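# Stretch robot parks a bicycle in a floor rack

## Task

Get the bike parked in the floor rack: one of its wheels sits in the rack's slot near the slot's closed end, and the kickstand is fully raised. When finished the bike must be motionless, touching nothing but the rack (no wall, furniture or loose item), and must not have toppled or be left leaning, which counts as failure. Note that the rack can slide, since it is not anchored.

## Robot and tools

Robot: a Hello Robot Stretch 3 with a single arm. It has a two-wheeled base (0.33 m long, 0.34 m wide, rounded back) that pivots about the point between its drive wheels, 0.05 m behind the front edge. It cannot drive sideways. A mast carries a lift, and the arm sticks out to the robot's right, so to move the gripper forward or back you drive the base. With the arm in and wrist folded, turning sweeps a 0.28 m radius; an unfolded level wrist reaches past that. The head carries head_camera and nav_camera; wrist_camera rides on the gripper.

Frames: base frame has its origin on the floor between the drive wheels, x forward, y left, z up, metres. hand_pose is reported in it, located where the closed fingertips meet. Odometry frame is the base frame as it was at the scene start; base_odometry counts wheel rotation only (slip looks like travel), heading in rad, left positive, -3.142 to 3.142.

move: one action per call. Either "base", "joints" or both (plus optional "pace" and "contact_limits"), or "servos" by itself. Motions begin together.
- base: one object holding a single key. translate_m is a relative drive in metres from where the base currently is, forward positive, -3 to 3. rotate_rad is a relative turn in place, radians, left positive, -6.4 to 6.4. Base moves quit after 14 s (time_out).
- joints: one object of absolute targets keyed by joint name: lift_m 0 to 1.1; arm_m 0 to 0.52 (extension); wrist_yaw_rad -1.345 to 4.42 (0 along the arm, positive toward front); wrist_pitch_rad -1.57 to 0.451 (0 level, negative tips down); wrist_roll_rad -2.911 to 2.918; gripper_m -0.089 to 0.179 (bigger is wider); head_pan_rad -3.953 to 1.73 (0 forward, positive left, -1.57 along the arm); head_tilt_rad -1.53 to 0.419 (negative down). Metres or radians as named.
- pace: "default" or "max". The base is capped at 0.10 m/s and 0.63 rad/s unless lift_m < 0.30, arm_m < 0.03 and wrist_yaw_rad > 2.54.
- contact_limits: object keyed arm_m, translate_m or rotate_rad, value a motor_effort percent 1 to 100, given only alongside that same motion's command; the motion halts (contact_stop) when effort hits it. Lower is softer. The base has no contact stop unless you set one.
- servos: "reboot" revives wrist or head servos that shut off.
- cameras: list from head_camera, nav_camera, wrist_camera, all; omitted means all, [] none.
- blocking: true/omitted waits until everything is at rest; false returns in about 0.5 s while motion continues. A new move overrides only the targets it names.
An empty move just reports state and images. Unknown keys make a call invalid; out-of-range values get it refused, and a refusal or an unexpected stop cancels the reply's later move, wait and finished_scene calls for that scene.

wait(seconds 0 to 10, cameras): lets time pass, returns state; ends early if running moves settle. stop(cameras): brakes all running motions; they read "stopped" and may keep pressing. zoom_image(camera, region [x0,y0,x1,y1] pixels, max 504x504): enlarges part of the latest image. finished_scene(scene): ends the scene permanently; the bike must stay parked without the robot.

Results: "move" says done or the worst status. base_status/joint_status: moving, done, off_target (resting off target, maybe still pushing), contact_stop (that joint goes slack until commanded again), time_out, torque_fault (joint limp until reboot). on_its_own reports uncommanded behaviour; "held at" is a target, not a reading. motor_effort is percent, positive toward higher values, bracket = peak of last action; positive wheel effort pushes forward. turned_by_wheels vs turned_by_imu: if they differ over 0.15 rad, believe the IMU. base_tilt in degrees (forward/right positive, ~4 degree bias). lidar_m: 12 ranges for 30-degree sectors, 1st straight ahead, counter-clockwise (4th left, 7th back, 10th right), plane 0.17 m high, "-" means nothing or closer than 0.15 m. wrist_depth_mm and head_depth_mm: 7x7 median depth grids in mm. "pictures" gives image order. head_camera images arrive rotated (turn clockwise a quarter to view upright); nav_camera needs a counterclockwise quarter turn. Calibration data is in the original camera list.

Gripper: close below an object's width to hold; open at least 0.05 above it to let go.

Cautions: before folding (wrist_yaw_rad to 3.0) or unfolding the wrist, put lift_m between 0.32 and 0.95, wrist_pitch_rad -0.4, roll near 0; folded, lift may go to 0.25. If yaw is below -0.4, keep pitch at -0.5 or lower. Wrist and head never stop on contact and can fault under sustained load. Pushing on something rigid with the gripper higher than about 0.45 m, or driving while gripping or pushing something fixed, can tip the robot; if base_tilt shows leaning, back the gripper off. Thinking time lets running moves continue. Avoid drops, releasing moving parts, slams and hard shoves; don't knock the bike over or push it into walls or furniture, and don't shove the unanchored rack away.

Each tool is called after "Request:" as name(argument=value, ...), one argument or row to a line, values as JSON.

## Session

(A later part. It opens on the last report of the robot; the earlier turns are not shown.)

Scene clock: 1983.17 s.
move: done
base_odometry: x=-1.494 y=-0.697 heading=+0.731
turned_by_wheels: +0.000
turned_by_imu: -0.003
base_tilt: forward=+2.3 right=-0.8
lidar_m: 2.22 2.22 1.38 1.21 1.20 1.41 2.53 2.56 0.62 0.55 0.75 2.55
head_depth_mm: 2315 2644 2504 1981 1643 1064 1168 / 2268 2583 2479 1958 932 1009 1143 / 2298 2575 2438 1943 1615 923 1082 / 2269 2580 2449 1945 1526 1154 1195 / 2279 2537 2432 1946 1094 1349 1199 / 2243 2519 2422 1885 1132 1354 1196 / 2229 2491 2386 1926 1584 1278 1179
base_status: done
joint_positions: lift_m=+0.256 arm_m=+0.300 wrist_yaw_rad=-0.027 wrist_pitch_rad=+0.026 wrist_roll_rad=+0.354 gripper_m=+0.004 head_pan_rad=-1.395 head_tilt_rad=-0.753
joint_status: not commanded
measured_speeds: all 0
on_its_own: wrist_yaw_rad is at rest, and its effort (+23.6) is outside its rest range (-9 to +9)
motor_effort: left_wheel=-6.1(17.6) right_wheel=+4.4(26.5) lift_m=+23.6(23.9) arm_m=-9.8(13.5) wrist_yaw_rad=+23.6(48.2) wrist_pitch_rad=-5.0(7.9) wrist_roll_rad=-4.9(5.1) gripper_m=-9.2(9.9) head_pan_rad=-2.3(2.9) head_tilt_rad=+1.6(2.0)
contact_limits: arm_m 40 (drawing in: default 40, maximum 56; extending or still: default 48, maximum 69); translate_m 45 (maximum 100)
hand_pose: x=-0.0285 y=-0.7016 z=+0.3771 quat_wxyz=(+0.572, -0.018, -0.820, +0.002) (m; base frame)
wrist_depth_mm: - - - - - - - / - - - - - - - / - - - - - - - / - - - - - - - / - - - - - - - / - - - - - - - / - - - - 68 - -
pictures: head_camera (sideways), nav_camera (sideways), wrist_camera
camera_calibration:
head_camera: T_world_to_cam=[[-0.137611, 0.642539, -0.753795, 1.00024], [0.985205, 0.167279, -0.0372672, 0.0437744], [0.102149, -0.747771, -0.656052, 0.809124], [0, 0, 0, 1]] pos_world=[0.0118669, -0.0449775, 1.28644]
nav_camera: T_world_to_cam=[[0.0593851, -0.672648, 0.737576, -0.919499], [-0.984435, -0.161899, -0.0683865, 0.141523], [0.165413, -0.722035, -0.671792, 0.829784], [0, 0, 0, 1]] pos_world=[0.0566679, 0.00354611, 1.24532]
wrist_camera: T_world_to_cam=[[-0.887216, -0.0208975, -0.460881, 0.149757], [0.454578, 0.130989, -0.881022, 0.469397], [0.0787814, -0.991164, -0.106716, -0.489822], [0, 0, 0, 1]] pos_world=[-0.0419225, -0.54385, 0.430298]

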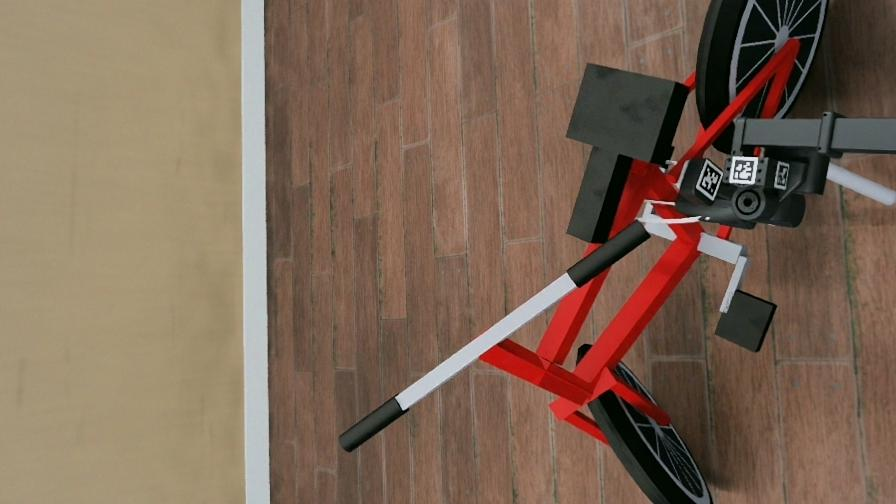

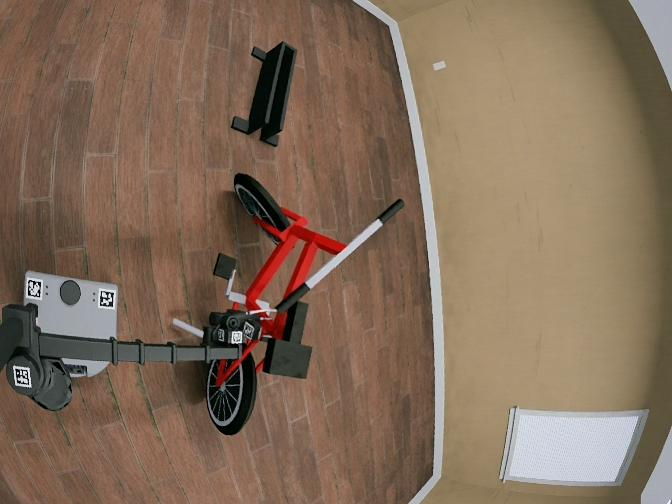

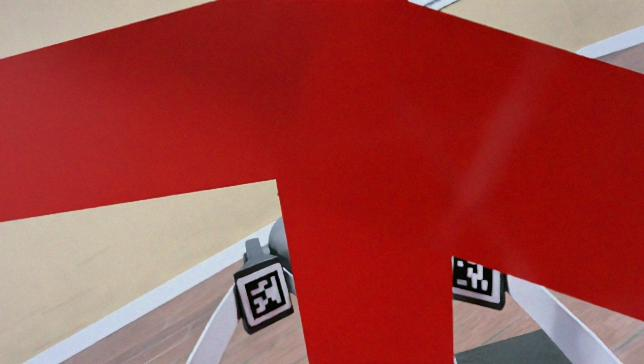

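Request:
move(
  base={"translate_m": 0.08},
  contact_limits={"translate_m": 45},
)

Request:
move(
  joints={"arm_m": 0.265, "lift_m": 0.252, "wrist_pitch_rad": 0.04},
)

Scene clock: 2008.97 s.
move: done
base_odometry: x=-1.435 y=-0.644 heading=+0.731
turned_by_wheels: +0.000
turned_by_imu: -0.006
base_tilt: forward=+2.3 right=-0.9
lidar_m: 2.15 2.15 1.40 1.22 1.22 1.44 2.55 2.64 0.54 0.54 0.64 0.65
head_depth_mm: 2333 2621 2497 1951 1630 1045 1180 / 2321 2583 2472 1971 933 1044 1163 / 2286 2572 2472 1962 971 938 1063 / 2291 2544 2407 1934 1504 1195 1196 / 2237 2537 2430 1939 1072 1317 1181 / 2233 2494 2398 1866 1091 1308 1189 / 2188 2460 2395 1847 1577 1110 1191
base_status: done
joint_positions: lift_m=+0.256 arm_m=+0.300 wrist_yaw_rad=-0.126 wrist_pitch_rad=+0.034 wrist_roll_rad=+0.350 gripper_m=+0.004 head_pan_rad=-1.395 head_tilt_rad=-0.753
joint_status: not commanded
measured_speeds: translate_m=+0.000 rotate_rad=+0.000 lift_m=+0.000 arm_m=+0.000 wrist_yaw_rad=-0.010 wrist_pitch_rad=+0.000 wrist_roll_rad=+0.000 head_pan_rad=+0.000 head_tilt_rad=+0.000
on_its_own: wrist_yaw_rad is held at -0.133, not at your +0.000, by its stall guard, which is not easing now
motor_effort: left_wheel=-1.0(9.7) right_wheel=+11.5(30.7) lift_m=+17.6(19.1) arm_m=+0.9(1.3) wrist_yaw_rad=-5.3(29.5) wrist_pitch_rad=-6.4(6.7) wrist_roll_rad=-3.4(3.7) gripper_m=-10.1(10.4) head_pan_rad=-2.6(2.9) head_tilt_rad=+1.2(2.1)
contact_limits: arm_m 40 (drawing in: default 40, maximum 56; extending or still: default 48, maximum 69); translate_m 45 (maximum 100)
hand_pose: x=-0.0538 y=-0.6998 z=+0.3792 quat_wxyz=(+0.573, -0.061, -0.817, -0.023) (m; base frame)
wrist_depth_mm: - - - - - - - / - - - - - - - / - - - 64 - - - / - - - - - - - / - - - 67 - 881 702 / - - - 69 69 122 591 / - - - - - 567 484
pictures: head_camera (sideways), nav_camera (sideways), wrist_camera
camera_calibration:
head_camera: T_world_to_cam=[[-0.137611, 0.642539, -0.753795, 1.00024], [0.985205, 0.167279, -0.0372672, 0.0437744], [0.102149, -0.747771, -0.656052, 0.809124], [0, 0, 0, 1]] pos_world=[0.0118669, -0.0449775, 1.28644]
nav_camera: T_world_to_cam=[[0.0593851, -0.672648, 0.737576, -0.919499], [-0.984435, -0.161899, -0.0683865, 0.141523], [0.165413, -0.722035, -0.671792, 0.829784], [0, 0, 0, 1]] pos_world=[0.0566679, 0.0035461, 1.24532]
wrist_camera: T_world_to_cam=[[-0.88738, 0.063627, -0.456627, 0.185775], [0.46059, 0.0786865, -0.884118, 0.447428], [-0.0203234, -0.994867, -0.0991308, -0.496596], [0, 0, 0, 1]] pos_world=[-0.0513202, -0.541074, 0.431181]

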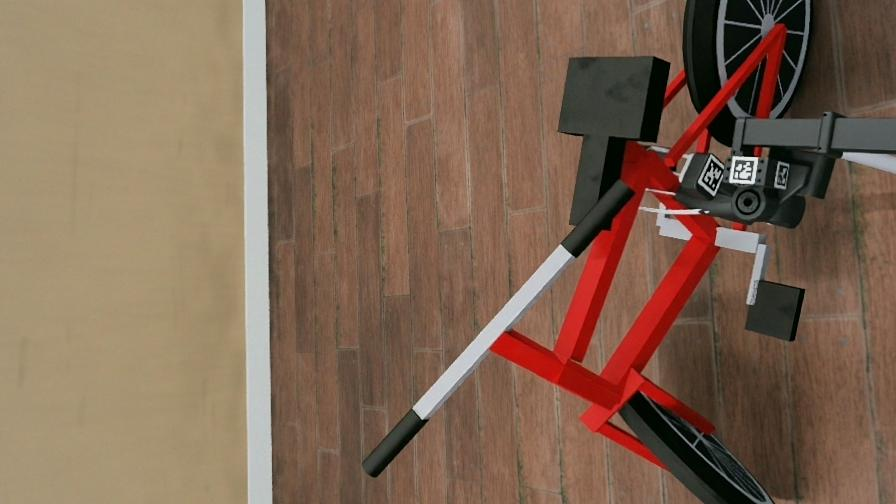

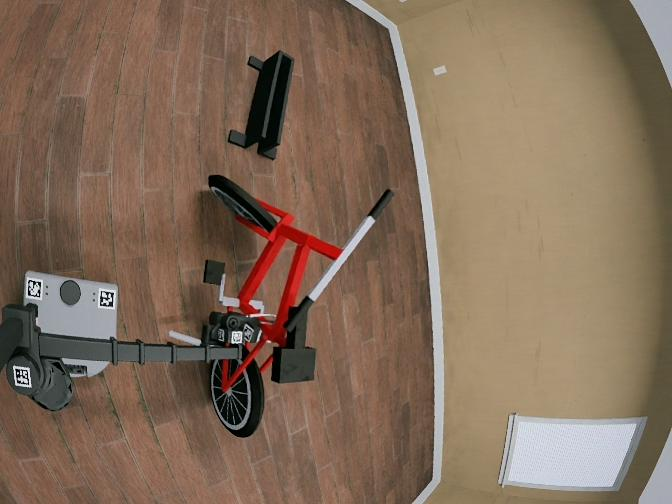

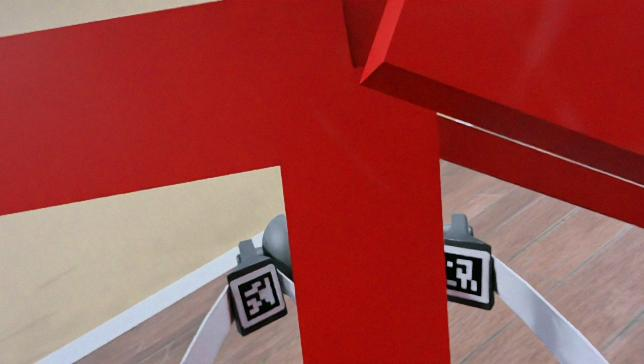

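Scene clock: 2010.27 s.
move: done
base_odometry: x=-1.435 y=-0.644 heading=+0.731
turned_by_wheels: +0.000
turned_by_imu: -0.001
base_tilt: forward=+2.3 right=-0.8
lidar_m: 2.15 2.15 1.41 1.22 1.23 1.43 2.54 2.64 0.54 0.47 0.48 0.64
head_depth_mm: 2325 2566 2512 1983 1636 1042 1178 / 2284 2586 2462 1970 1617 857 1141 / 2264 2550 2436 1951 1614 907 822 / 2273 2525 2425 1938 1625 1167 1181 / 2227 2526 2416 1922 923 1311 1151 / 2210 2484 2389 1922 1548 1309 1197 / 2189 2462 2372 1857 1588 1148 1187
base_status: not commanded
joint_positions: lift_m=+0.252 arm_m=+0.265 wrist_yaw_rad=-0.147 wrist_pitch_rad=+0.046 wrist_roll_rad=+0.368 gripper_m=+0.004 head_pan_rad=-1.395 head_tilt_rad=-0.753
joint_status: all done
measured_speeds: all 0
on_its_own: wrist_yaw_rad is held at -0.133, not at your +0.000, by its stall guard, which is not easing now; wrist_yaw_rad is at rest, and its effort (+12.5) is outside its rest range (-9 to +9)
motor_effort: left_wheel=-4.8(4.9) right_wheel=+14.3(14.3) lift_m=+28.8(28.8) arm_m=-14.6(21.0) wrist_yaw_rad=+12.5(13.6) wrist_pitch_rad=-0.8(7.6) wrist_roll_rad=-9.4(9.4) gripper_m=-9.0(10.4) head_pan_rad=-2.1(2.6) head_tilt_rad=+1.5(1.9)
contact_limits: translate_m 45 (maximum 100)
hand_pose: x=-0.0591 y=-0.6643 z=+0.3783 quat_wxyz=(+0.566, -0.073, -0.821, -0.023) (m; base frame)
wrist_depth_mm: - - - - - - - / - - - - - - - / - - - - - - - / - - - - - - - / - - - 62 - 802 693 / - - - 65 66 123 586 / - - - 67 68 509 472
pictures: head_camera (sideways), nav_camera (sideways), wrist_camera
camera_calibration:
head_camera: T_world_to_cam=[[-0.137611, 0.642539, -0.753795, 1.00024], [0.985205, 0.167279, -0.0372672, 0.0437744], [0.102148, -0.747771, -0.656052, 0.809124], [0, 0, 0, 1]] pos_world=[0.0118669, -0.0449775, 1.28644]
nav_camera: T_world_to_cam=[[0.059385, -0.672648, 0.737576, -0.919499], [-0.984435, -0.161899, -0.0683865, 0.141523], [0.165413, -0.722035, -0.671792, 0.829784], [0, 0, 0, 1]] pos_world=[0.0566679, 0.0035461, 1.24532]
wrist_camera: T_world_to_cam=[[-0.878582, 0.0744409, -0.471755, 0.191861], [0.476023, 0.0564864, -0.877617, 0.429994], [-0.0386828, -0.995624, -0.0850635, -0.468324], [0, 0, 0, 1]] pos_world=[-0.0542378, -0.504846, 0.428044]

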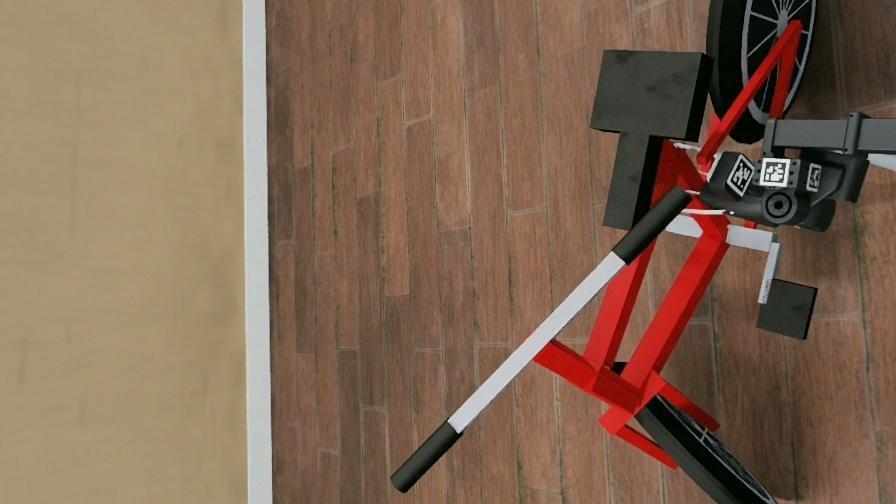

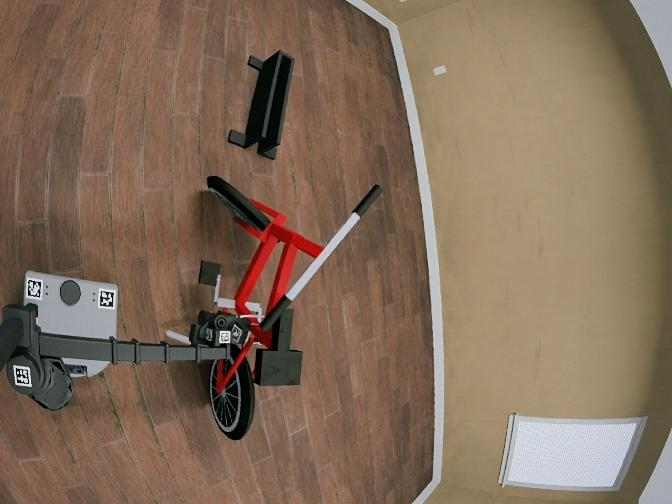

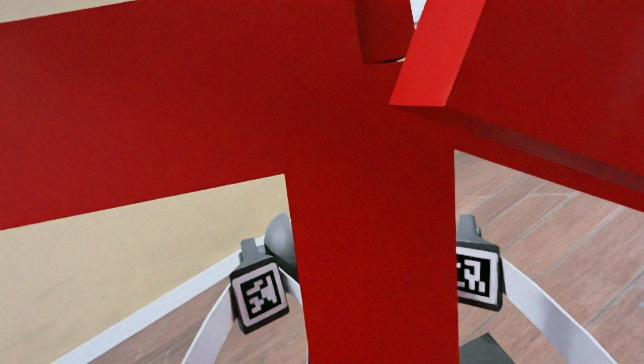

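Request:
move(
  joints={"arm_m": 0.25, "lift_m": 0.246, "wrist_pitch_rad": 0.08},
  cameras=[],
)

Request:
move(
  joints={"arm_m": 0.22, "lift_m": 0.232, "wrist_pitch_rad": 0.15},
  cameras=[],
)

Request:
move(
  joints={"arm_m": 0.19, "lift_m": 0.218, "wrist_pitch_rad": 0.21},
)

Scene clock: 2015.43 s.
move: done
base_odometry: x=-1.435 y=-0.644 heading=+0.731
turned_by_wheels: +0.000
turned_by_imu: -0.001
base_tilt: forward=+2.3 right=-0.8
lidar_m: 2.15 2.14 1.41 1.23 1.23 1.43 2.54 2.64 0.54 0.47 0.48 0.64
head_depth_mm: 2343 2622 2503 1965 1630 985 1171 / 2289 2569 2455 1943 1626 845 1123 / 2267 2593 2471 1968 1621 877 809 / 2235 2531 2400 1950 1614 1099 1159 / 2254 2507 2450 1918 1530 1324 1151 / 2219 2470 2402 1923 1546 1281 1189 / 2201 2449 2389 1863 1590 1233 1182
base_status: not commanded
joint_positions: lift_m=+0.246 arm_m=+0.250 wrist_yaw_rad=-0.156 wrist_pitch_rad=+0.069 wrist_roll_rad=+0.372 gripper_m=+0.004 head_pan_rad=-1.395 head_tilt_rad=-0.753
joint_status: all done
measured_speeds: all 0
on_its_own: wrist_yaw_rad is held at -0.133, not at your +0.000, by its stall guard, which is still easing
motor_effort: left_wheel=-7.8(7.8) right_wheel=+18.4(18.6) lift_m=+28.5(28.5) arm_m=-11.4(18.5) wrist_yaw_rad=+19.8(20.3) wrist_pitch_rad=+1.7(2.9) wrist_roll_rad=-10.4(10.7) gripper_m=-9.6(10.4) head_pan_rad=-2.0(2.8) head_tilt_rad=+0.9(2.1)
contact_limits: translate_m 45 (maximum 100)
hand_pose: x=-0.0614 y=-0.6491 z=+0.3782 quat_wxyz=(+0.565, -0.083, -0.821, -0.016) (m; base frame)
wrist_depth_mm: - - - - - - - / - - - - - - - / - - - - - - - / - - - - - - - / - - - 61 - 831 705 / - - - 64 65 124 596 / - - - - 68 286 480
pictures: none
No camera images: "cameras" was empty.

Scene clock: 2017.07 s.
move: done
base_odometry: x=-1.435 y=-0.644 heading=+0.731
turned_by_wheels: +0.000
turned_by_imu: +0.000
base_tilt: forward=+2.3 right=-0.8
lidar_m: 2.14 2.15 1.41 1.22 1.22 1.43 2.54 2.63 0.54 0.47 0.48 0.64
head_depth_mm: 2309 2602 2470 1983 1622 1336 1150 / 2273 2586 2471 1963 1624 817 1148 / 2265 2562 2464 1955 1623 916 796 / 2248 2559 2447 1930 1610 1077 1158 / 2231 2504 2422 1916 1600 1048 1158 / 2214 2475 2417 1914 1522 1123 1193 / 2181 2469 2380 1869 1584 1275 1187
base_status: not commanded
joint_positions: lift_m=+0.232 arm_m=+0.220 wrist_yaw_rad=-0.183 wrist_pitch_rad=+0.111 wrist_roll_rad=+0.365 gripper_m=+0.004 head_pan_rad=-1.395 head_tilt_rad=-0.753
joint_status: all done
measured_speeds: all 0
on_its_own: wrist_yaw_rad is held at -0.188, not at your +0.000, by its stall guard, which is not easing now
motor_effort: left_wheel=-1.1(10.4) right_wheel=+6.2(23.8) lift_m=+32.9(33.3) arm_m=+16.1(25.7) wrist_yaw_rad=-5.9(33.8) wrist_pitch_rad=+7.1(8.2) wrist_roll_rad=-8.2(11.7) gripper_m=-9.3(10.3) head_pan_rad=-2.6(2.9) head_tilt_rad=+0.7(2.1)
contact_limits: translate_m 45 (maximum 100)
hand_pose: x=-0.0682 y=-0.6181 z=+0.3751 quat_wxyz=(+0.568, -0.106, -0.816, -0.007) (m; base frame)
wrist_depth_mm: - - - - - - - / - - - - - - - / - - - - - - - / - - - - - - - / - - - 60 - 823 - / - - - - 64 123 622 / - - - - 68 282 486
pictures: none
No camera images: "cameras" was empty.

Scene clock: 2018.27 s.
move: done
base_odometry: x=-1.435 y=-0.644 heading=+0.732
turned_by_wheels: +0.000
turned_by_imu: +0.000
base_tilt: forward=+2.3 right=-0.8
lidar_m: 2.14 2.14 1.40 1.23 1.22 1.43 2.55 2.64 0.51 0.45 0.46 0.68
head_depth_mm: 2331 2611 2491 1961 1644 1366 1044 / 2297 2606 2492 1963 1633 809 1055 / 2278 2546 2463 1941 1606 994 827 / 2242 2541 2439 1926 1621 1076 1130 / 2229 2508 2427 1927 1595 1002 1131 / 2207 2460 2426 1913 1551 1026 1189 / 2187 2465 2397 1847 1590 1279 1182
base_status: not commanded
joint_positions: lift_m=+0.218 arm_m=+0.190 wrist_yaw_rad=-0.167 wrist_pitch_rad=+0.184 wrist_roll_rad=+0.353 gripper_m=+0.004 head_pan_rad=-1.395 head_tilt_rad=-0.753
joint_status: all done
measured_speeds: all 0
on_its_own: wrist_yaw_rad is held at -0.188, not at your +0.000, by its stall guard, which is not easing now; wrist_yaw_rad is at rest, and its effort (-18.2) is outside its rest range (-9 to +9)
motor_effort: left_wheel=+6.2(6.3) right_wheel=-4.9(6.9) lift_m=+25.9(31.7) arm_m=-25.2(28.6) wrist_yaw_rad=-18.2(31.7) wrist_pitch_rad=+4.5(12.6) wrist_roll_rad=-4.4(8.3) gripper_m=-9.7(10.4) head_pan_rad=-2.5(2.9) head_tilt_rad=+0.6(1.8)
contact_limits: translate_m 45 (maximum 100)
hand_pose: x=-0.0641 y=-0.5877 z=+0.3799 quat_wxyz=(+0.574, -0.120, -0.809, +0.027) (m; base frame)
wrist_depth_mm: - - - - - - - / - - - - - - - / - - - - - - - / - - - - - - - / - - - 64 - - - / - - - 66 68 122 699 / - - - 68 - 281 548
pictures: head_camera (sideways), nav_camera (sideways), wrist_camera
camera_calibration:
head_camera: T_world_to_cam=[[-0.137611, 0.642539, -0.753795, 1.00024], [0.985205, 0.167279, -0.0372672, 0.0437744], [0.102148, -0.747771, -0.656052, 0.809124], [0, 0, 0, 1]] pos_world=[0.0118669, -0.0449775, 1.28644]
nav_camera: T_world_to_cam=[[0.059385, -0.672648, 0.737576, -0.919499], [-0.984435, -0.161899, -0.0683865, 0.141523], [0.165413, -0.722035, -0.671792, 0.829784], [0, 0, 0, 1]] pos_world=[0.0566679, 0.0035461, 1.24532]
wrist_camera: T_world_to_cam=[[-0.894038, 0.0320706, -0.446841, 0.147152], [0.443813, -0.072481, -0.893183, 0.357443], [-0.0610324, -0.996854, 0.0505674, -0.445849], [0, 0, 0, 1]] pos_world=[-0.05429, -0.423258, 0.407561]

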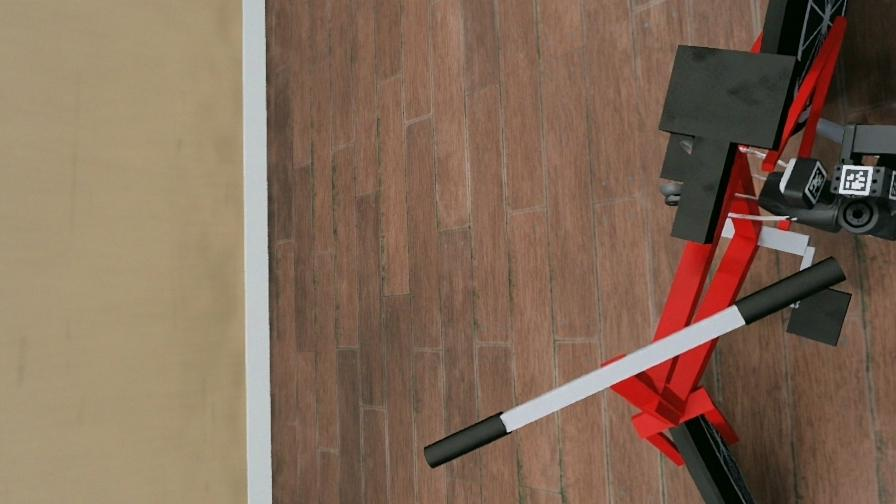

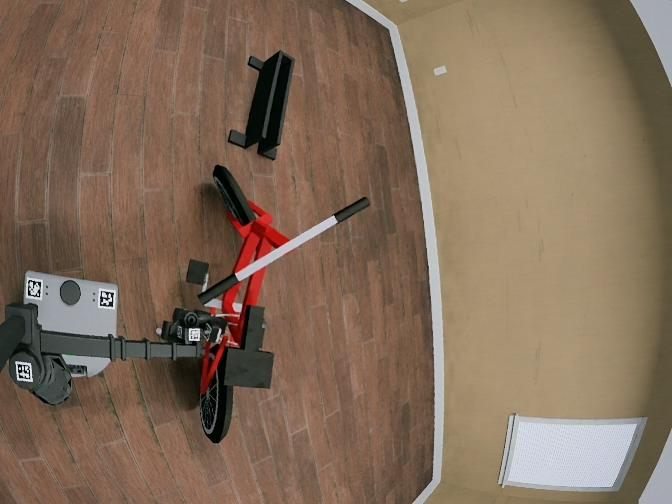

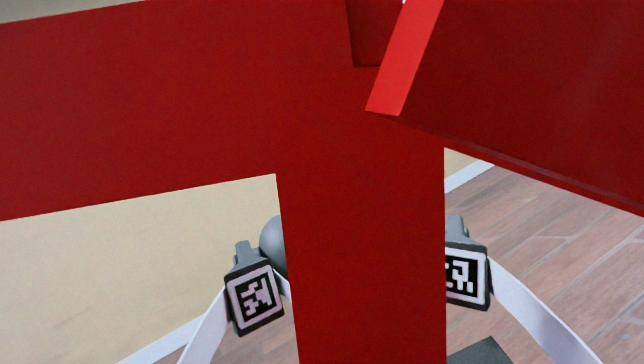

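Request:
move(
  joints={"arm_m": 0.18, "lift_m": 0.216},
  cameras=["nav_camera"],
)

Request:
move(
  joints={"gripper_m": 0.13},
  cameras=["nav_camera", "wrist_camera"],
)

Scene clock: 2024.87 s.
move: done
base_odometry: x=-1.435 y=-0.644 heading=+0.732
turned_by_wheels: +0.000
turned_by_imu: -0.001
base_tilt: forward=+2.2 right=-0.8
lidar_m: 2.15 2.15 1.41 1.23 1.23 1.43 2.55 0.67 0.49 0.44 0.45 0.68
head_depth_mm: 2304 2610 2479 1980 1637 1365 998 / 2312 2550 2493 1945 1627 807 1043 / 2285 2566 2449 1950 1609 975 829 / 2261 2516 2455 1940 1609 1072 1073 / 2248 2495 2430 1943 1600 870 1130 / 2221 2478 2405 1915 1552 1025 1187 / 2190 2461 2397 1852 1586 1281 1186
base_status: not commanded
joint_positions: lift_m=+0.216 arm_m=+0.180 wrist_yaw_rad=-0.175 wrist_pitch_rad=+0.195 wrist_roll_rad=+0.353 gripper_m=+0.004 head_pan_rad=-1.395 head_tilt_rad=-0.753
joint_status: all done
measured_speeds: all 0
on_its_own: wrist_yaw_rad is held at -0.188, not at your +0.000, by its stall guard, which is not easing now; wrist_yaw_rad is at rest, and its effort (-11.7) is outside its rest range (-9 to +9)
motor_effort: left_wheel=+5.6(6.3) right_wheel=-4.4(5.3) lift_m=+21.3(29.4) arm_m=-22.5(30.0) wrist_yaw_rad=-11.7(21.3) wrist_pitch_rad=+3.0(4.9) wrist_roll_rad=-4.3(4.7) gripper_m=-9.6(10.3) head_pan_rad=-1.9(3.1) head_tilt_rad=+0.4(1.7)
contact_limits: translate_m 45 (maximum 100)
hand_pose: x=-0.0659 y=-0.5771 z=+0.3806 quat_wxyz=(+0.574, -0.126, -0.808, +0.029) (m; base frame)
wrist_depth_mm: - - - - - - - / - - - - - - - / - - - - - - - / - - - - - - - / - - - 64 - - - / - - - 67 68 122 710 / - - - - - 604 558
pictures: nav_camera (sideways)
camera_calibration:
nav_camera: T_world_to_cam=[[0.0593849, -0.672648, 0.737576, -0.919499], [-0.984435, -0.161899, -0.0683865, 0.141523], [0.165413, -0.722035, -0.671792, 0.829784], [0, 0, 0, 1]] pos_world=[0.0566679, 0.00354609, 1.24532]

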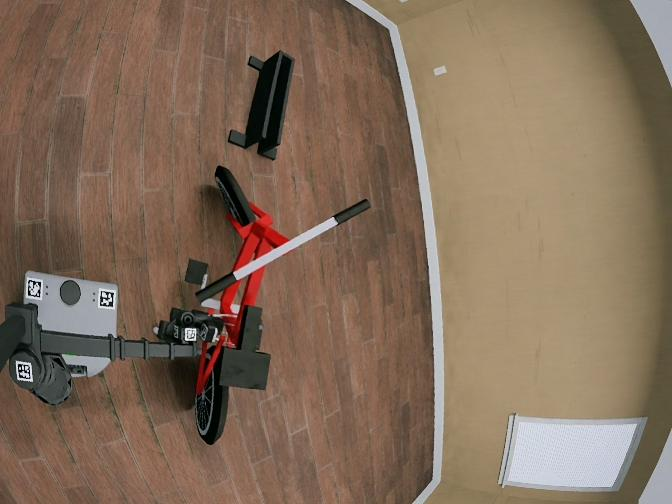

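Scene clock: 2026.67 s.
move: done
base_odometry: x=-1.435 y=-0.644 heading=+0.732
turned_by_wheels: +0.000
turned_by_imu: -0.001
base_tilt: forward=+2.3 right=-0.8
lidar_m: 2.15 2.15 1.41 1.22 1.23 1.44 2.55 0.67 0.49 0.44 0.46 0.68
head_depth_mm: 2298 2614 2501 1968 1641 1368 1005 / 2317 2608 2459 1954 1626 808 1038 / 2269 2573 2470 1960 1626 981 826 / 2243 2503 2443 1927 1624 1069 1075 / 2249 2508 2413 1930 1606 996 1137 / 2207 2484 2413 1919 1550 1027 1191 / 2206 2449 2392 1861 1595 1280 1188
base_status: not commanded
joint_positions: lift_m=+0.216 arm_m=+0.180 wrist_yaw_rad=-0.187 wrist_pitch_rad=+0.195 wrist_roll_rad=+0.346 gripper_m=+0.130 head_pan_rad=-1.395 head_tilt_rad=-0.753
joint_status: all done
measured_speeds: all 0
on_its_own: wrist_yaw_rad is held at -0.188, not at your +0.000, by its stall guard, which is not easing now
motor_effort: left_wheel=+4.3(5.8) right_wheel=-3.2(5.4) lift_m=+30.0(30.0) arm_m=+1.8(21.8) wrist_yaw_rad=-0.7(13.9) wrist_pitch_rad=+2.7(3.3) wrist_roll_rad=-1.8(4.7) gripper_m=+1.1(80.0) head_pan_rad=-2.1(2.8) head_tilt_rad=+0.7(1.9)
contact_limits: translate_m 45 (maximum 100)
hand_pose: x=-0.0689 y=-0.5766 z=+0.3806 quat_wxyz=(+0.577, -0.131, -0.805, +0.026) (m; base frame)
wrist_depth_mm: - - - - - - - / - - - - - - - / - - - - - - - / - - - - - - - / - - - 66 - - - / - 143 133 - 958 802 112 / - 120 - - 808 658 573
pictures: nav_camera (sideways), wrist_camera
camera_calibration:
nav_camera: T_world_to_cam=[[0.059385, -0.672648, 0.737576, -0.919499], [-0.984435, -0.161899, -0.0683865, 0.141523], [0.165413, -0.722035, -0.671792, 0.829784], [0, 0, 0, 1]] pos_world=[0.0566679, 0.0035461, 1.24532]
wrist_camera: T_world_to_cam=[[-0.897119, 0.0465247, -0.439332, 0.14806], [0.434261, -0.0899179, -0.896288, 0.351545], [-0.0812033, -0.994862, 0.0604632, -0.439072], [0, 0, 0, 1]] pos_world=[-0.0554896, -0.412095, 0.406681]

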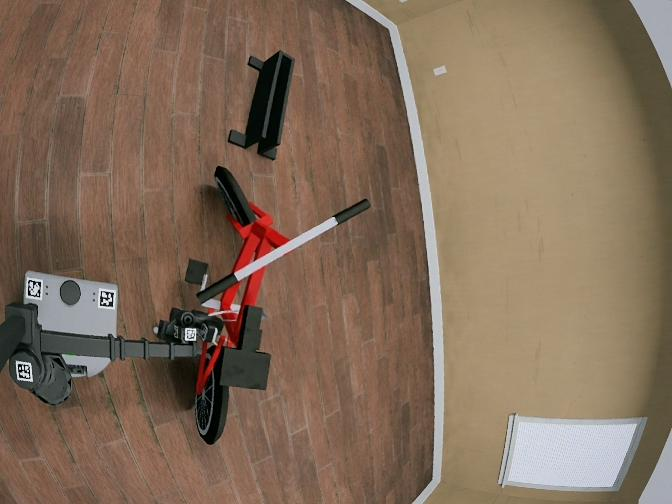

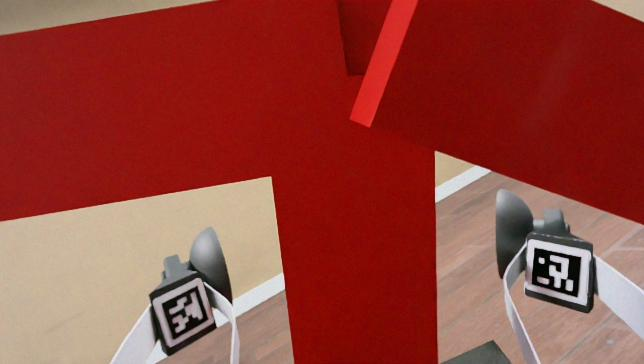

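Request:
move(
  joints={"arm_m": 0.0},
)

Scene clock: 2031.03 s.
move: done
base_odometry: x=-1.435 y=-0.644 heading=+0.732
turned_by_wheels: +0.000
turned_by_imu: -0.001
base_tilt: forward=+2.3 right=-0.8
lidar_m: 2.15 2.15 1.40 1.23 1.22 1.43 2.55 0.66 0.50 0.44 0.46 0.69
head_depth_mm: 2325 2578 2493 1950 1645 1364 1003 / 2286 2597 2493 1952 1624 807 1037 / 2289 2566 2450 1951 1621 982 1184 / 2244 2518 2429 1943 1623 1078 1145 / 2239 2530 2398 1932 1605 988 1129 / 2218 2473 2390 1913 1526 1054 1189 / 2208 2438 2383 1861 1588 1277 1189
base_status: not commanded
joint_positions: lift_m=+0.216 arm_m=+0.000 wrist_yaw_rad=-0.187 wrist_pitch_rad=+0.186 wrist_roll_rad=+0.346 gripper_m=+0.130 head_pan_rad=-1.395 head_tilt_rad=-0.753
joint_status: all done
measured_speeds: all 0
on_its_own: wrist_yaw_rad is held at -0.188, not at your +0.000, by its stall guard, which is not easing now
motor_effort: left_wheel=+0.5(8.4) right_wheel=-0.5(10.2) lift_m=+26.4(30.0) arm_m=-19.3(24.9) wrist_yaw_rad=-1.5(42.5) wrist_pitch_rad=+4.0(13.5) wrist_roll_rad=-2.0(10.7) gripper_m=+0.6(3.1) head_pan_rad=-2.4(3.0) head_tilt_rad=+1.1(2.0)
contact_limits: translate_m 45 (maximum 100)
hand_pose: x=-0.0691 y=-0.3968 z=+0.3784 quat_wxyz=(+0.577, -0.129, -0.806, +0.022) (m; base frame)
wrist_depth_mm: - - 216 174 - - - / - 220 221 - - - - / - 228 - - - - 256 / - 242 242 240 309 - 244 / - - - 258 - 142 248 / - 143 - 268 - 126 115 / - 120 - 278 406 273 271
pictures: head_camera (sideways), nav_camera (sideways), wrist_camera
camera_calibration:
head_camera: T_world_to_cam=[[-0.137579, 0.642387, -0.75393, 1.00042], [0.985208, 0.167264, -0.0372656, 0.0437722], [0.102166, -0.747905, -0.655897, 0.808922], [0, 0, 0, 1]] pos_world=[0.0118671, -0.0449807, 1.28645]
nav_camera: T_world_to_cam=[[0.0593531, -0.672499, 0.737715, -0.919679], [-0.984434, -0.161905, -0.0683892, 0.141527], [0.165431, -0.722172, -0.67164, 0.829586], [0, 0, 0, 1]] pos_world=[0.05667, 0.00353424, 1.24532]
wrist_camera: T_world_to_cam=[[-0.896452, 0.0507285, -0.440227, 0.140633], [0.435511, -0.0826925, -0.896377, 0.368838], [-0.0818753, -0.995283, 0.0520371, -0.257112], [0, 0, 0, 1]] pos_world=[-0.0556133, -0.232533, 0.405908]

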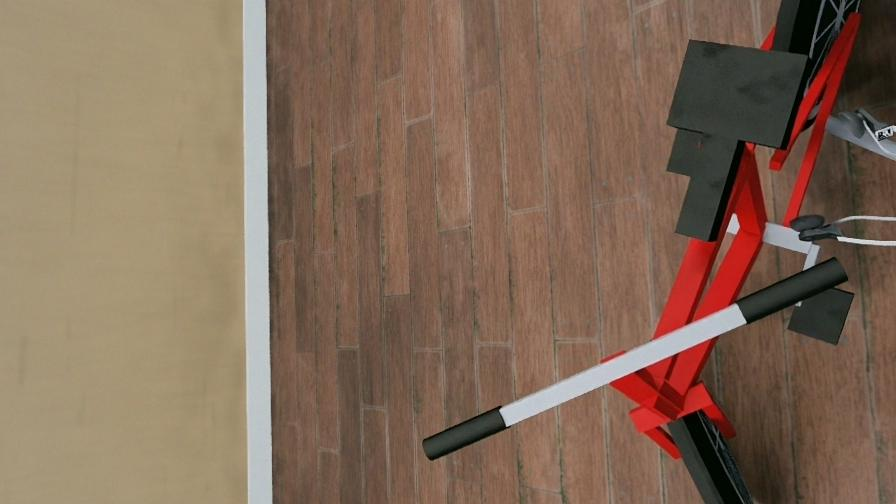

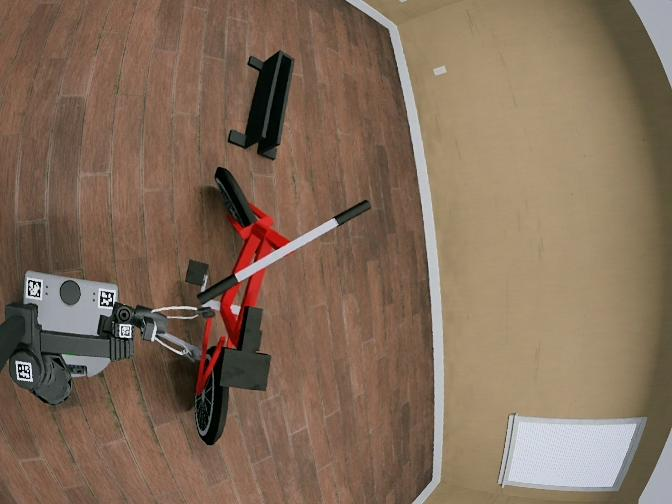

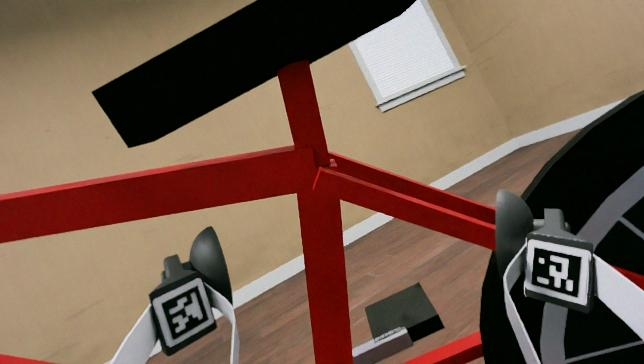

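Request:
move(
  joints={"gripper_m": 0.02, "wrist_yaw_rad": 0.69},
  cameras=["head_camera"],
)

Request:
move(
  joints={"wrist_roll_rad": -2.89},
  cameras=["head_camera", "wrist_camera"],
)

Scene clock: 2080.67 s.
move: done
base_odometry: x=-1.435 y=-0.644 heading=+0.732
turned_by_wheels: +0.000
turned_by_imu: -0.001
base_tilt: forward=+2.3 right=-0.8
lidar_m: 2.14 2.15 1.40 1.23 1.23 1.44 2.55 0.67 0.50 0.44 0.46 0.68
head_depth_mm: 2310 2587 2522 1977 1632 1376 1001 / 2291 2609 2459 1963 1626 808 1050 / 2277 2588 2452 1965 1617 984 1174 / 2263 2561 2449 1930 1620 1072 1155 / 2222 2527 2430 1922 1610 986 1073 / 2221 2495 2406 1931 1512 1066 1193 / 2203 2466 2411 1856 1584 1274 1187
base_status: not commanded
joint_positions: lift_m=+0.216 arm_m=+0.000 wrist_yaw_rad=+0.688 wrist_pitch_rad=+0.186 wrist_roll_rad=+0.346 gripper_m=+0.020 head_pan_rad=-1.395 head_tilt_rad=-0.753
joint_status: all done
measured_speeds: all 0
motor_effort: left_wheel=+0.5(0.9) right_wheel=-0.7(1.1) lift_m=+22.4(22.8) arm_m=-12.7(14.8) wrist_yaw_rad=+1.4(4.2) wrist_pitch_rad=+4.3(4.9) wrist_roll_rad=-1.8(2.2) gripper_m=+0.3(79.9) head_pan_rad=-2.2(2.7) head_tilt_rad=+0.8(1.5)
contact_limits: translate_m 45 (maximum 100)
hand_pose: x=+0.1414 y=-0.3429 z=+0.3784 quat_wxyz=(+0.514, +0.225, -0.785, +0.265) (m; base frame)
wrist_depth_mm: - - - - 264 - - / - - - 345 - - - / - - - - - - - / - - - - 353 - - / - - - 155 149 301 276 / - - - 130 126 449 644 / - - - 478 462 108 574
pictures: head_camera (sideways)
camera_calibration:
head_camera: T_world_to_cam=[[-0.137579, 0.642387, -0.75393, 1.00042], [0.985208, 0.167264, -0.0372656, 0.0437722], [0.102166, -0.747905, -0.655897, 0.808922], [0, 0, 0, 1]] pos_world=[0.0118671, -0.0449807, 1.28645]

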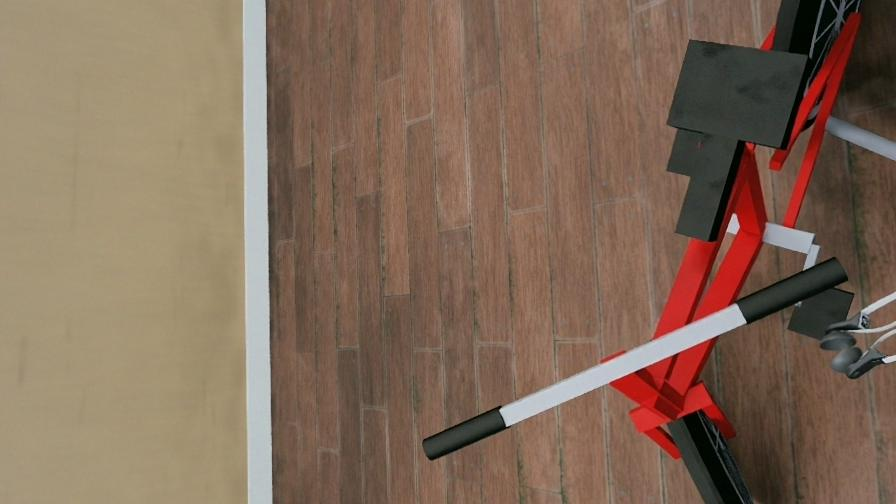

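Scene clock: 2082.97 s.
move: done
base_odometry: x=-1.435 y=-0.644 heading=+0.732
turned_by_wheels: +0.000
turned_by_imu: -0.001
base_tilt: forward=+2.3 right=-0.8
lidar_m: 2.14 2.15 1.40 1.22 1.23 1.44 2.55 0.67 0.50 0.44 0.46 0.68
head_depth_mm: 2327 2622 2508 1967 1641 1362 999 / 2299 2578 2463 1959 1627 809 1047 / 2251 2543 2480 1926 1617 984 1182 / 2249 2556 2463 1943 1607 1071 1158 / 2235 2528 2406 1927 1604 989 1069 / 2210 2462 2403 1919 1523 1060 1188 / 2182 2461 2396 1871 1588 1282 1186
base_status: not commanded
joint_positions: lift_m=+0.216 arm_m=+0.000 wrist_yaw_rad=+0.688 wrist_pitch_rad=+0.186 wrist_roll_rad=-2.886 gripper_m=+0.020 head_pan_rad=-1.395 head_tilt_rad=-0.753
joint_status: all done
measured_speeds: all 0
motor_effort: left_wheel=+0.7(0.8) right_wheel=-0.6(1.2) lift_m=+22.8(23.0) arm_m=-9.2(12.4) wrist_yaw_rad=+2.0(2.7) wrist_pitch_rad=+4.3(4.9) wrist_roll_rad=-1.5(4.0) gripper_m=+0.2(1.1) head_pan_rad=-2.2(2.8) head_tilt_rad=+1.4(1.9)
contact_limits: translate_m 45 (maximum 100)
hand_pose: x=+0.1417 y=-0.3427 z=+0.3784 quat_wxyz=(+0.761, -0.275, +0.548, +0.213) (m; base frame)
wrist_depth_mm: 819 880 408 382 - - - / - - 399 389 - - - / 261 285 343 - - - - / - - - 389 - - - / - - - 155 156 - - / - - - 130 127 - - / - - 280 - - - -
pictures: head_camera (sideways), wrist_camera
camera_calibration:
head_camera: T_world_to_cam=[[-0.137579, 0.642387, -0.75393, 1.00042], [0.985208, 0.167264, -0.0372656, 0.0437722], [0.102166, -0.747905, -0.655897, 0.808922], [0, 0, 0, 1]] pos_world=[0.0118671, -0.0449807, 1.28645]
wrist_camera: T_world_to_cam=[[0.69358, 0.616843, 0.372091, -0.0118493], [-0.490297, 0.0257825, 0.871174, -0.218993], [0.527784, -0.786664, 0.320319, -0.302429], [0, 0, 0, 1]] pos_world=[0.0604641, -0.224955, 0.292064]

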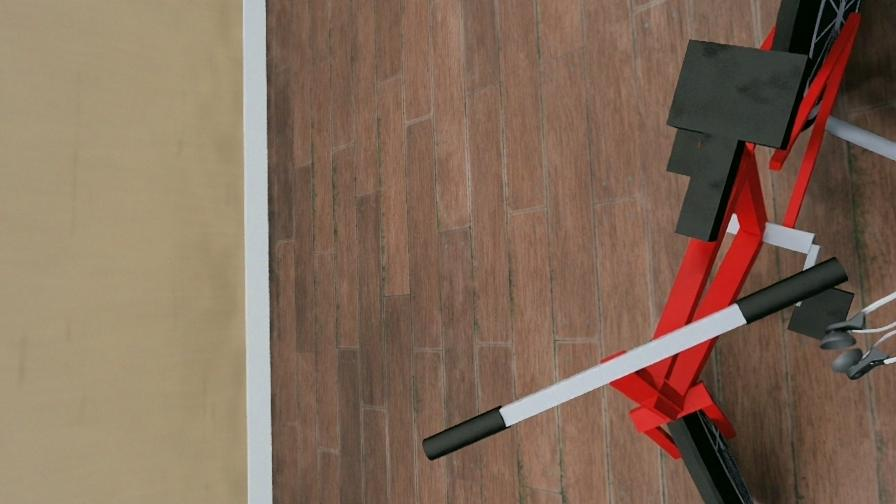

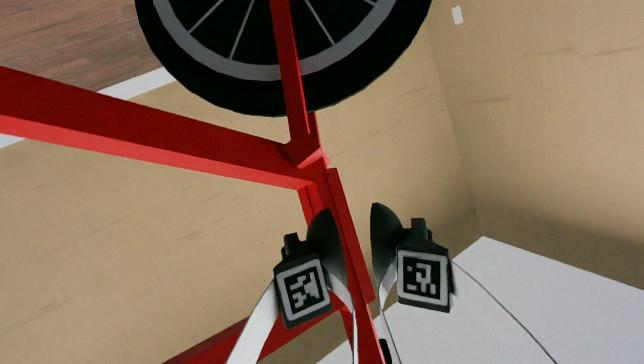

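Request:
move(
  joints={"wrist_pitch_rad": 0.42, "lift_m": 0.34, "arm_m": 0.04, "gripper_m": 0.12},
  cameras=["head_camera", "wrist_camera"],
)

Scene clock: 2087.67 s.
move: done
base_odometry: x=-1.435 y=-0.644 heading=+0.732
turned_by_wheels: +0.000
turned_by_imu: -0.001
base_tilt: forward=+2.3 right=-0.8
lidar_m: 2.15 2.15 1.40 1.22 1.23 1.43 2.55 0.67 0.50 0.44 0.46 0.68
head_depth_mm: 2309 2632 2502 1995 1634 1359 1002 / 2310 2550 2448 1957 1631 808 1045 / 2303 2570 2459 1949 1622 985 1185 / 2235 2533 2420 1933 1600 1071 1132 / 2228 2514 2444 1922 1609 868 1066 / 2221 2496 2427 1921 1529 1057 1164 / 2205 2512 2371 1858 1579 1276 1185
base_status: not commanded
joint_positions: lift_m=+0.340 arm_m=+0.040 wrist_yaw_rad=+0.689 wrist_pitch_rad=+0.396 wrist_roll_rad=-2.887 gripper_m=+0.120 head_pan_rad=-1.395 head_tilt_rad=-0.753
joint_status: all done
measured_speeds: all 0
motor_effort: left_wheel=+0.4(0.9) right_wheel=-1.0(1.1) lift_m=+29.8(31.7) arm_m=+19.3(21.6) wrist_yaw_rad=+1.5(2.3) wrist_pitch_rad=+4.2(6.0) wrist_roll_rad=-1.3(1.6) gripper_m=+0.8(80.4) head_pan_rad=-2.7(2.9) head_tilt_rad=+1.1(1.7)
contact_limits: translate_m 45 (maximum 100)
hand_pose: x=+0.1352 y=-0.3744 z=+0.5553 quat_wxyz=(+0.771, -0.349, +0.512, +0.149) (m; base frame)
wrist_depth_mm: - - 281 - - - - / - - 277 - - - - / 177 193 252 - - - - / 174 - - - - - - / - - - - - 141 - / - - 148 - - 125 116 / - 119 - 222 - - -
pictures: head_camera (sideways), wrist_camera
camera_calibration:
head_camera: T_world_to_cam=[[-0.137579, 0.642387, -0.75393, 1.00042], [0.985208, 0.167264, -0.0372656, 0.0437722], [0.102166, -0.747905, -0.655897, 0.808922], [0, 0, 0, 1]] pos_world=[0.0118671, -0.0449807, 1.28645]
wrist_camera: T_world_to_cam=[[0.64457, 0.676617, 0.355976, -0.015602], [-0.60086, 0.160406, 0.783095, -0.261281], [0.472754, -0.718652, 0.509945, -0.452996], [0, 0, 0, 1]] pos_world=[0.0672188, -0.273079, 0.441165]

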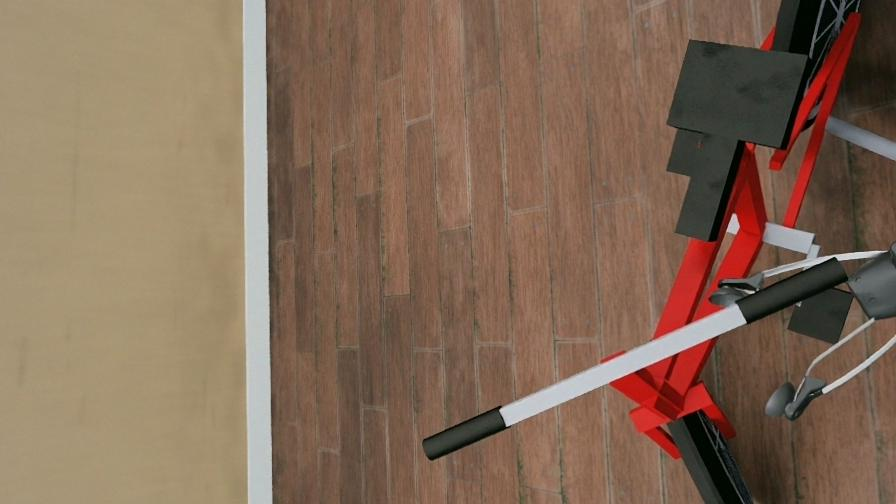

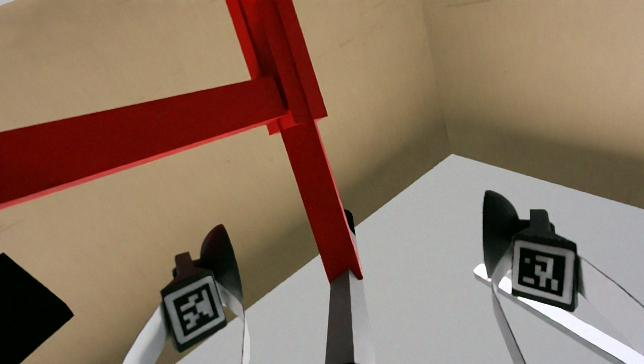

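Request:
move(
  base={"translate_m": -0.019},
  joints={"arm_m": 0.0585},
  cameras=["wrist_camera"],
)

Request:
move(
  base={"translate_m": 0.06},
  joints={"arm_m": 0.13, "lift_m": 0.379},
  contact_limits={"translate_m": 35},
  cameras=["head_camera", "wrist_camera"],
)

Scene clock: 2114.07 s.
move: done
base_odometry: x=-1.449 y=-0.656 heading=+0.732
turned_by_wheels: +0.000
turned_by_imu: -0.001
base_tilt: forward=+2.3 right=-0.8
lidar_m: 2.16 2.16 1.39 1.22 1.22 1.43 2.54 0.66 0.49 0.45 0.45 0.69
head_depth_mm: 2329 2621 2526 1990 1631 1397 1019 / 2285 2637 2443 1960 1628 810 1052 / 2272 2585 2452 1949 1612 998 1159 / 2263 2576 2434 1930 1621 1061 1084 / 2254 2525 2417 1911 1598 876 1041 / 2197 2510 2397 1906 1542 1000 1166 / 2234 2461 2385 1862 1588 1246 1184
base_status: done
joint_positions: lift_m=+0.340 arm_m=+0.059 wrist_yaw_rad=+0.689 wrist_pitch_rad=+0.396 wrist_roll_rad=-2.887 gripper_m=+0.120 head_pan_rad=-1.395 head_tilt_rad=-0.753
joint_status: all done
measured_speeds: all 0
motor_effort: left_wheel=-1.8(5.9) right_wheel=-1.4(6.0) lift_m=+29.3(30.2) arm_m=+19.6(20.6) wrist_yaw_rad=+1.4(2.1) wrist_pitch_rad=+4.6(4.7) wrist_roll_rad=-1.0(1.3) gripper_m=-0.1(1.2) head_pan_rad=-2.4(2.9) head_tilt_rad=+1.3(1.9)
hand_pose: x=+0.1352 y=-0.3929 z=+0.5553 quat_wxyz=(+0.771, -0.349, +0.512, +0.149) (m; base frame)
wrist_depth_mm: - - - 271 - - - / - - 227 261 - - - / 156 173 220 - - - - / 171 - - - - - - / - - - - - 141 - / 144 153 148 - - 125 116 / 140 120 - - 197 - -
pictures: wrist_camera
camera_calibration:
wrist_camera: T_world_to_cam=[[0.644553, 0.67664, 0.355963, -0.00307502], [-0.600856, 0.160394, 0.7831, -0.25832], [0.472783, -0.718632, 0.509946, -0.466288], [0, 0, 0, 1]] pos_world=[0.0672215, -0.291576, 0.441167]

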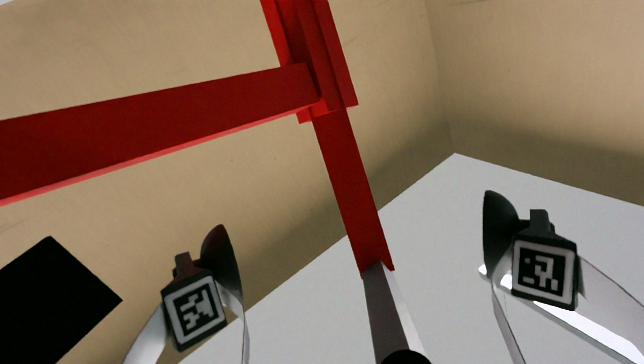

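Scene clock: 2117.00 s.
move: done
base_odometry: x=-1.404 y=-0.616 heading=+0.731
turned_by_wheels: +0.000
turned_by_imu: -0.009
base_tilt: forward=+2.3 right=-0.8
lidar_m: 2.11 2.11 1.41 1.24 1.24 1.44 2.53 2.67 0.53 0.45 0.39 0.59
head_depth_mm: 2317 2591 2450 1969 1626 1389 1116 / 2311 2573 2471 1966 1629 827 984 / 2264 2566 2464 1945 1619 814 884 / 2240 2512 2420 1941 1609 814 695 / 2235 2489 2406 1942 1595 1006 1133 / 2222 2488 2391 1937 1602 954 1193 / 2173 2434 2380 1921 1557 939 1184
base_status: done
joint_positions: lift_m=+0.379 arm_m=+0.130 wrist_yaw_rad=+0.686 wrist_pitch_rad=+0.414 wrist_roll_rad=-2.886 gripper_m=+0.120 head_pan_rad=-1.395 head_tilt_rad=-0.752
joint_status: all done
measured_speeds: all 0
motor_effort: left_wheel=-0.8(6.7) right_wheel=+11.1(22.0) lift_m=+25.4(31.9) arm_m=+9.0(27.0) wrist_yaw_rad=+4.5(7.1) wrist_pitch_rad=+1.0(4.5) wrist_roll_rad=-1.5(2.9) gripper_m=+0.1(1.8) head_pan_rad=-1.7(3.0) head_tilt_rad=+0.0(1.6)
contact_limits: translate_m 35 (maximum 100)
hand_pose: x=+0.1336 y=-0.4638 z=+0.5987 quat_wxyz=(+0.771, -0.354, +0.509, +0.142) (m; base frame)
wrist_depth_mm: - 79 96 116 - 184 - / - - - - - - - / - - - - - - - / - 81 - - - - - / - - - - - 133 - / - 77 133 - - 125 116 / - 79 - - - 135 -
pictures: head_camera (sideways), wrist_camera
camera_calibration:
head_camera: T_world_to_cam=[[-0.137205, 0.642006, -0.754323, 1.00093], [0.985288, 0.166789, -0.0372608, 0.0437655], [0.101891, -0.748338, -0.655445, 0.808336], [0, 0, 0, 1]] pos_world=[0.011848, -0.0449924, 1.28647]
wrist_camera: T_world_to_cam=[[0.642457, 0.679408, 0.354475, 0.0329357], [-0.609561, 0.172743, 0.77369, -0.269317], [0.464418, -0.713137, 0.525121, -0.5441], [0, 0, 0, 1]] pos_world=[0.0673647, -0.363872, 0.482411]

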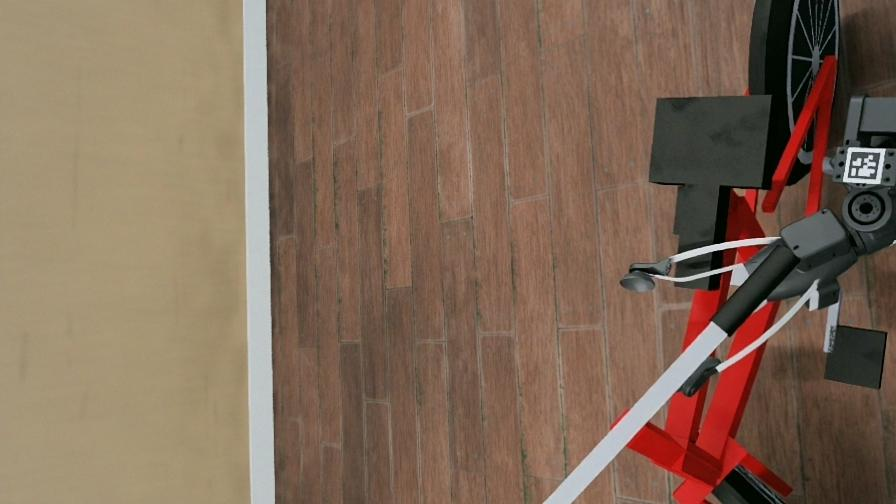

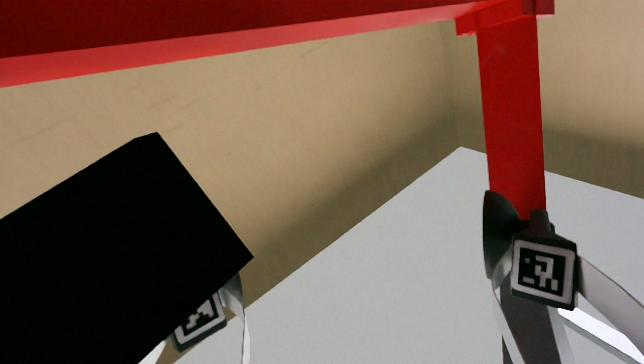

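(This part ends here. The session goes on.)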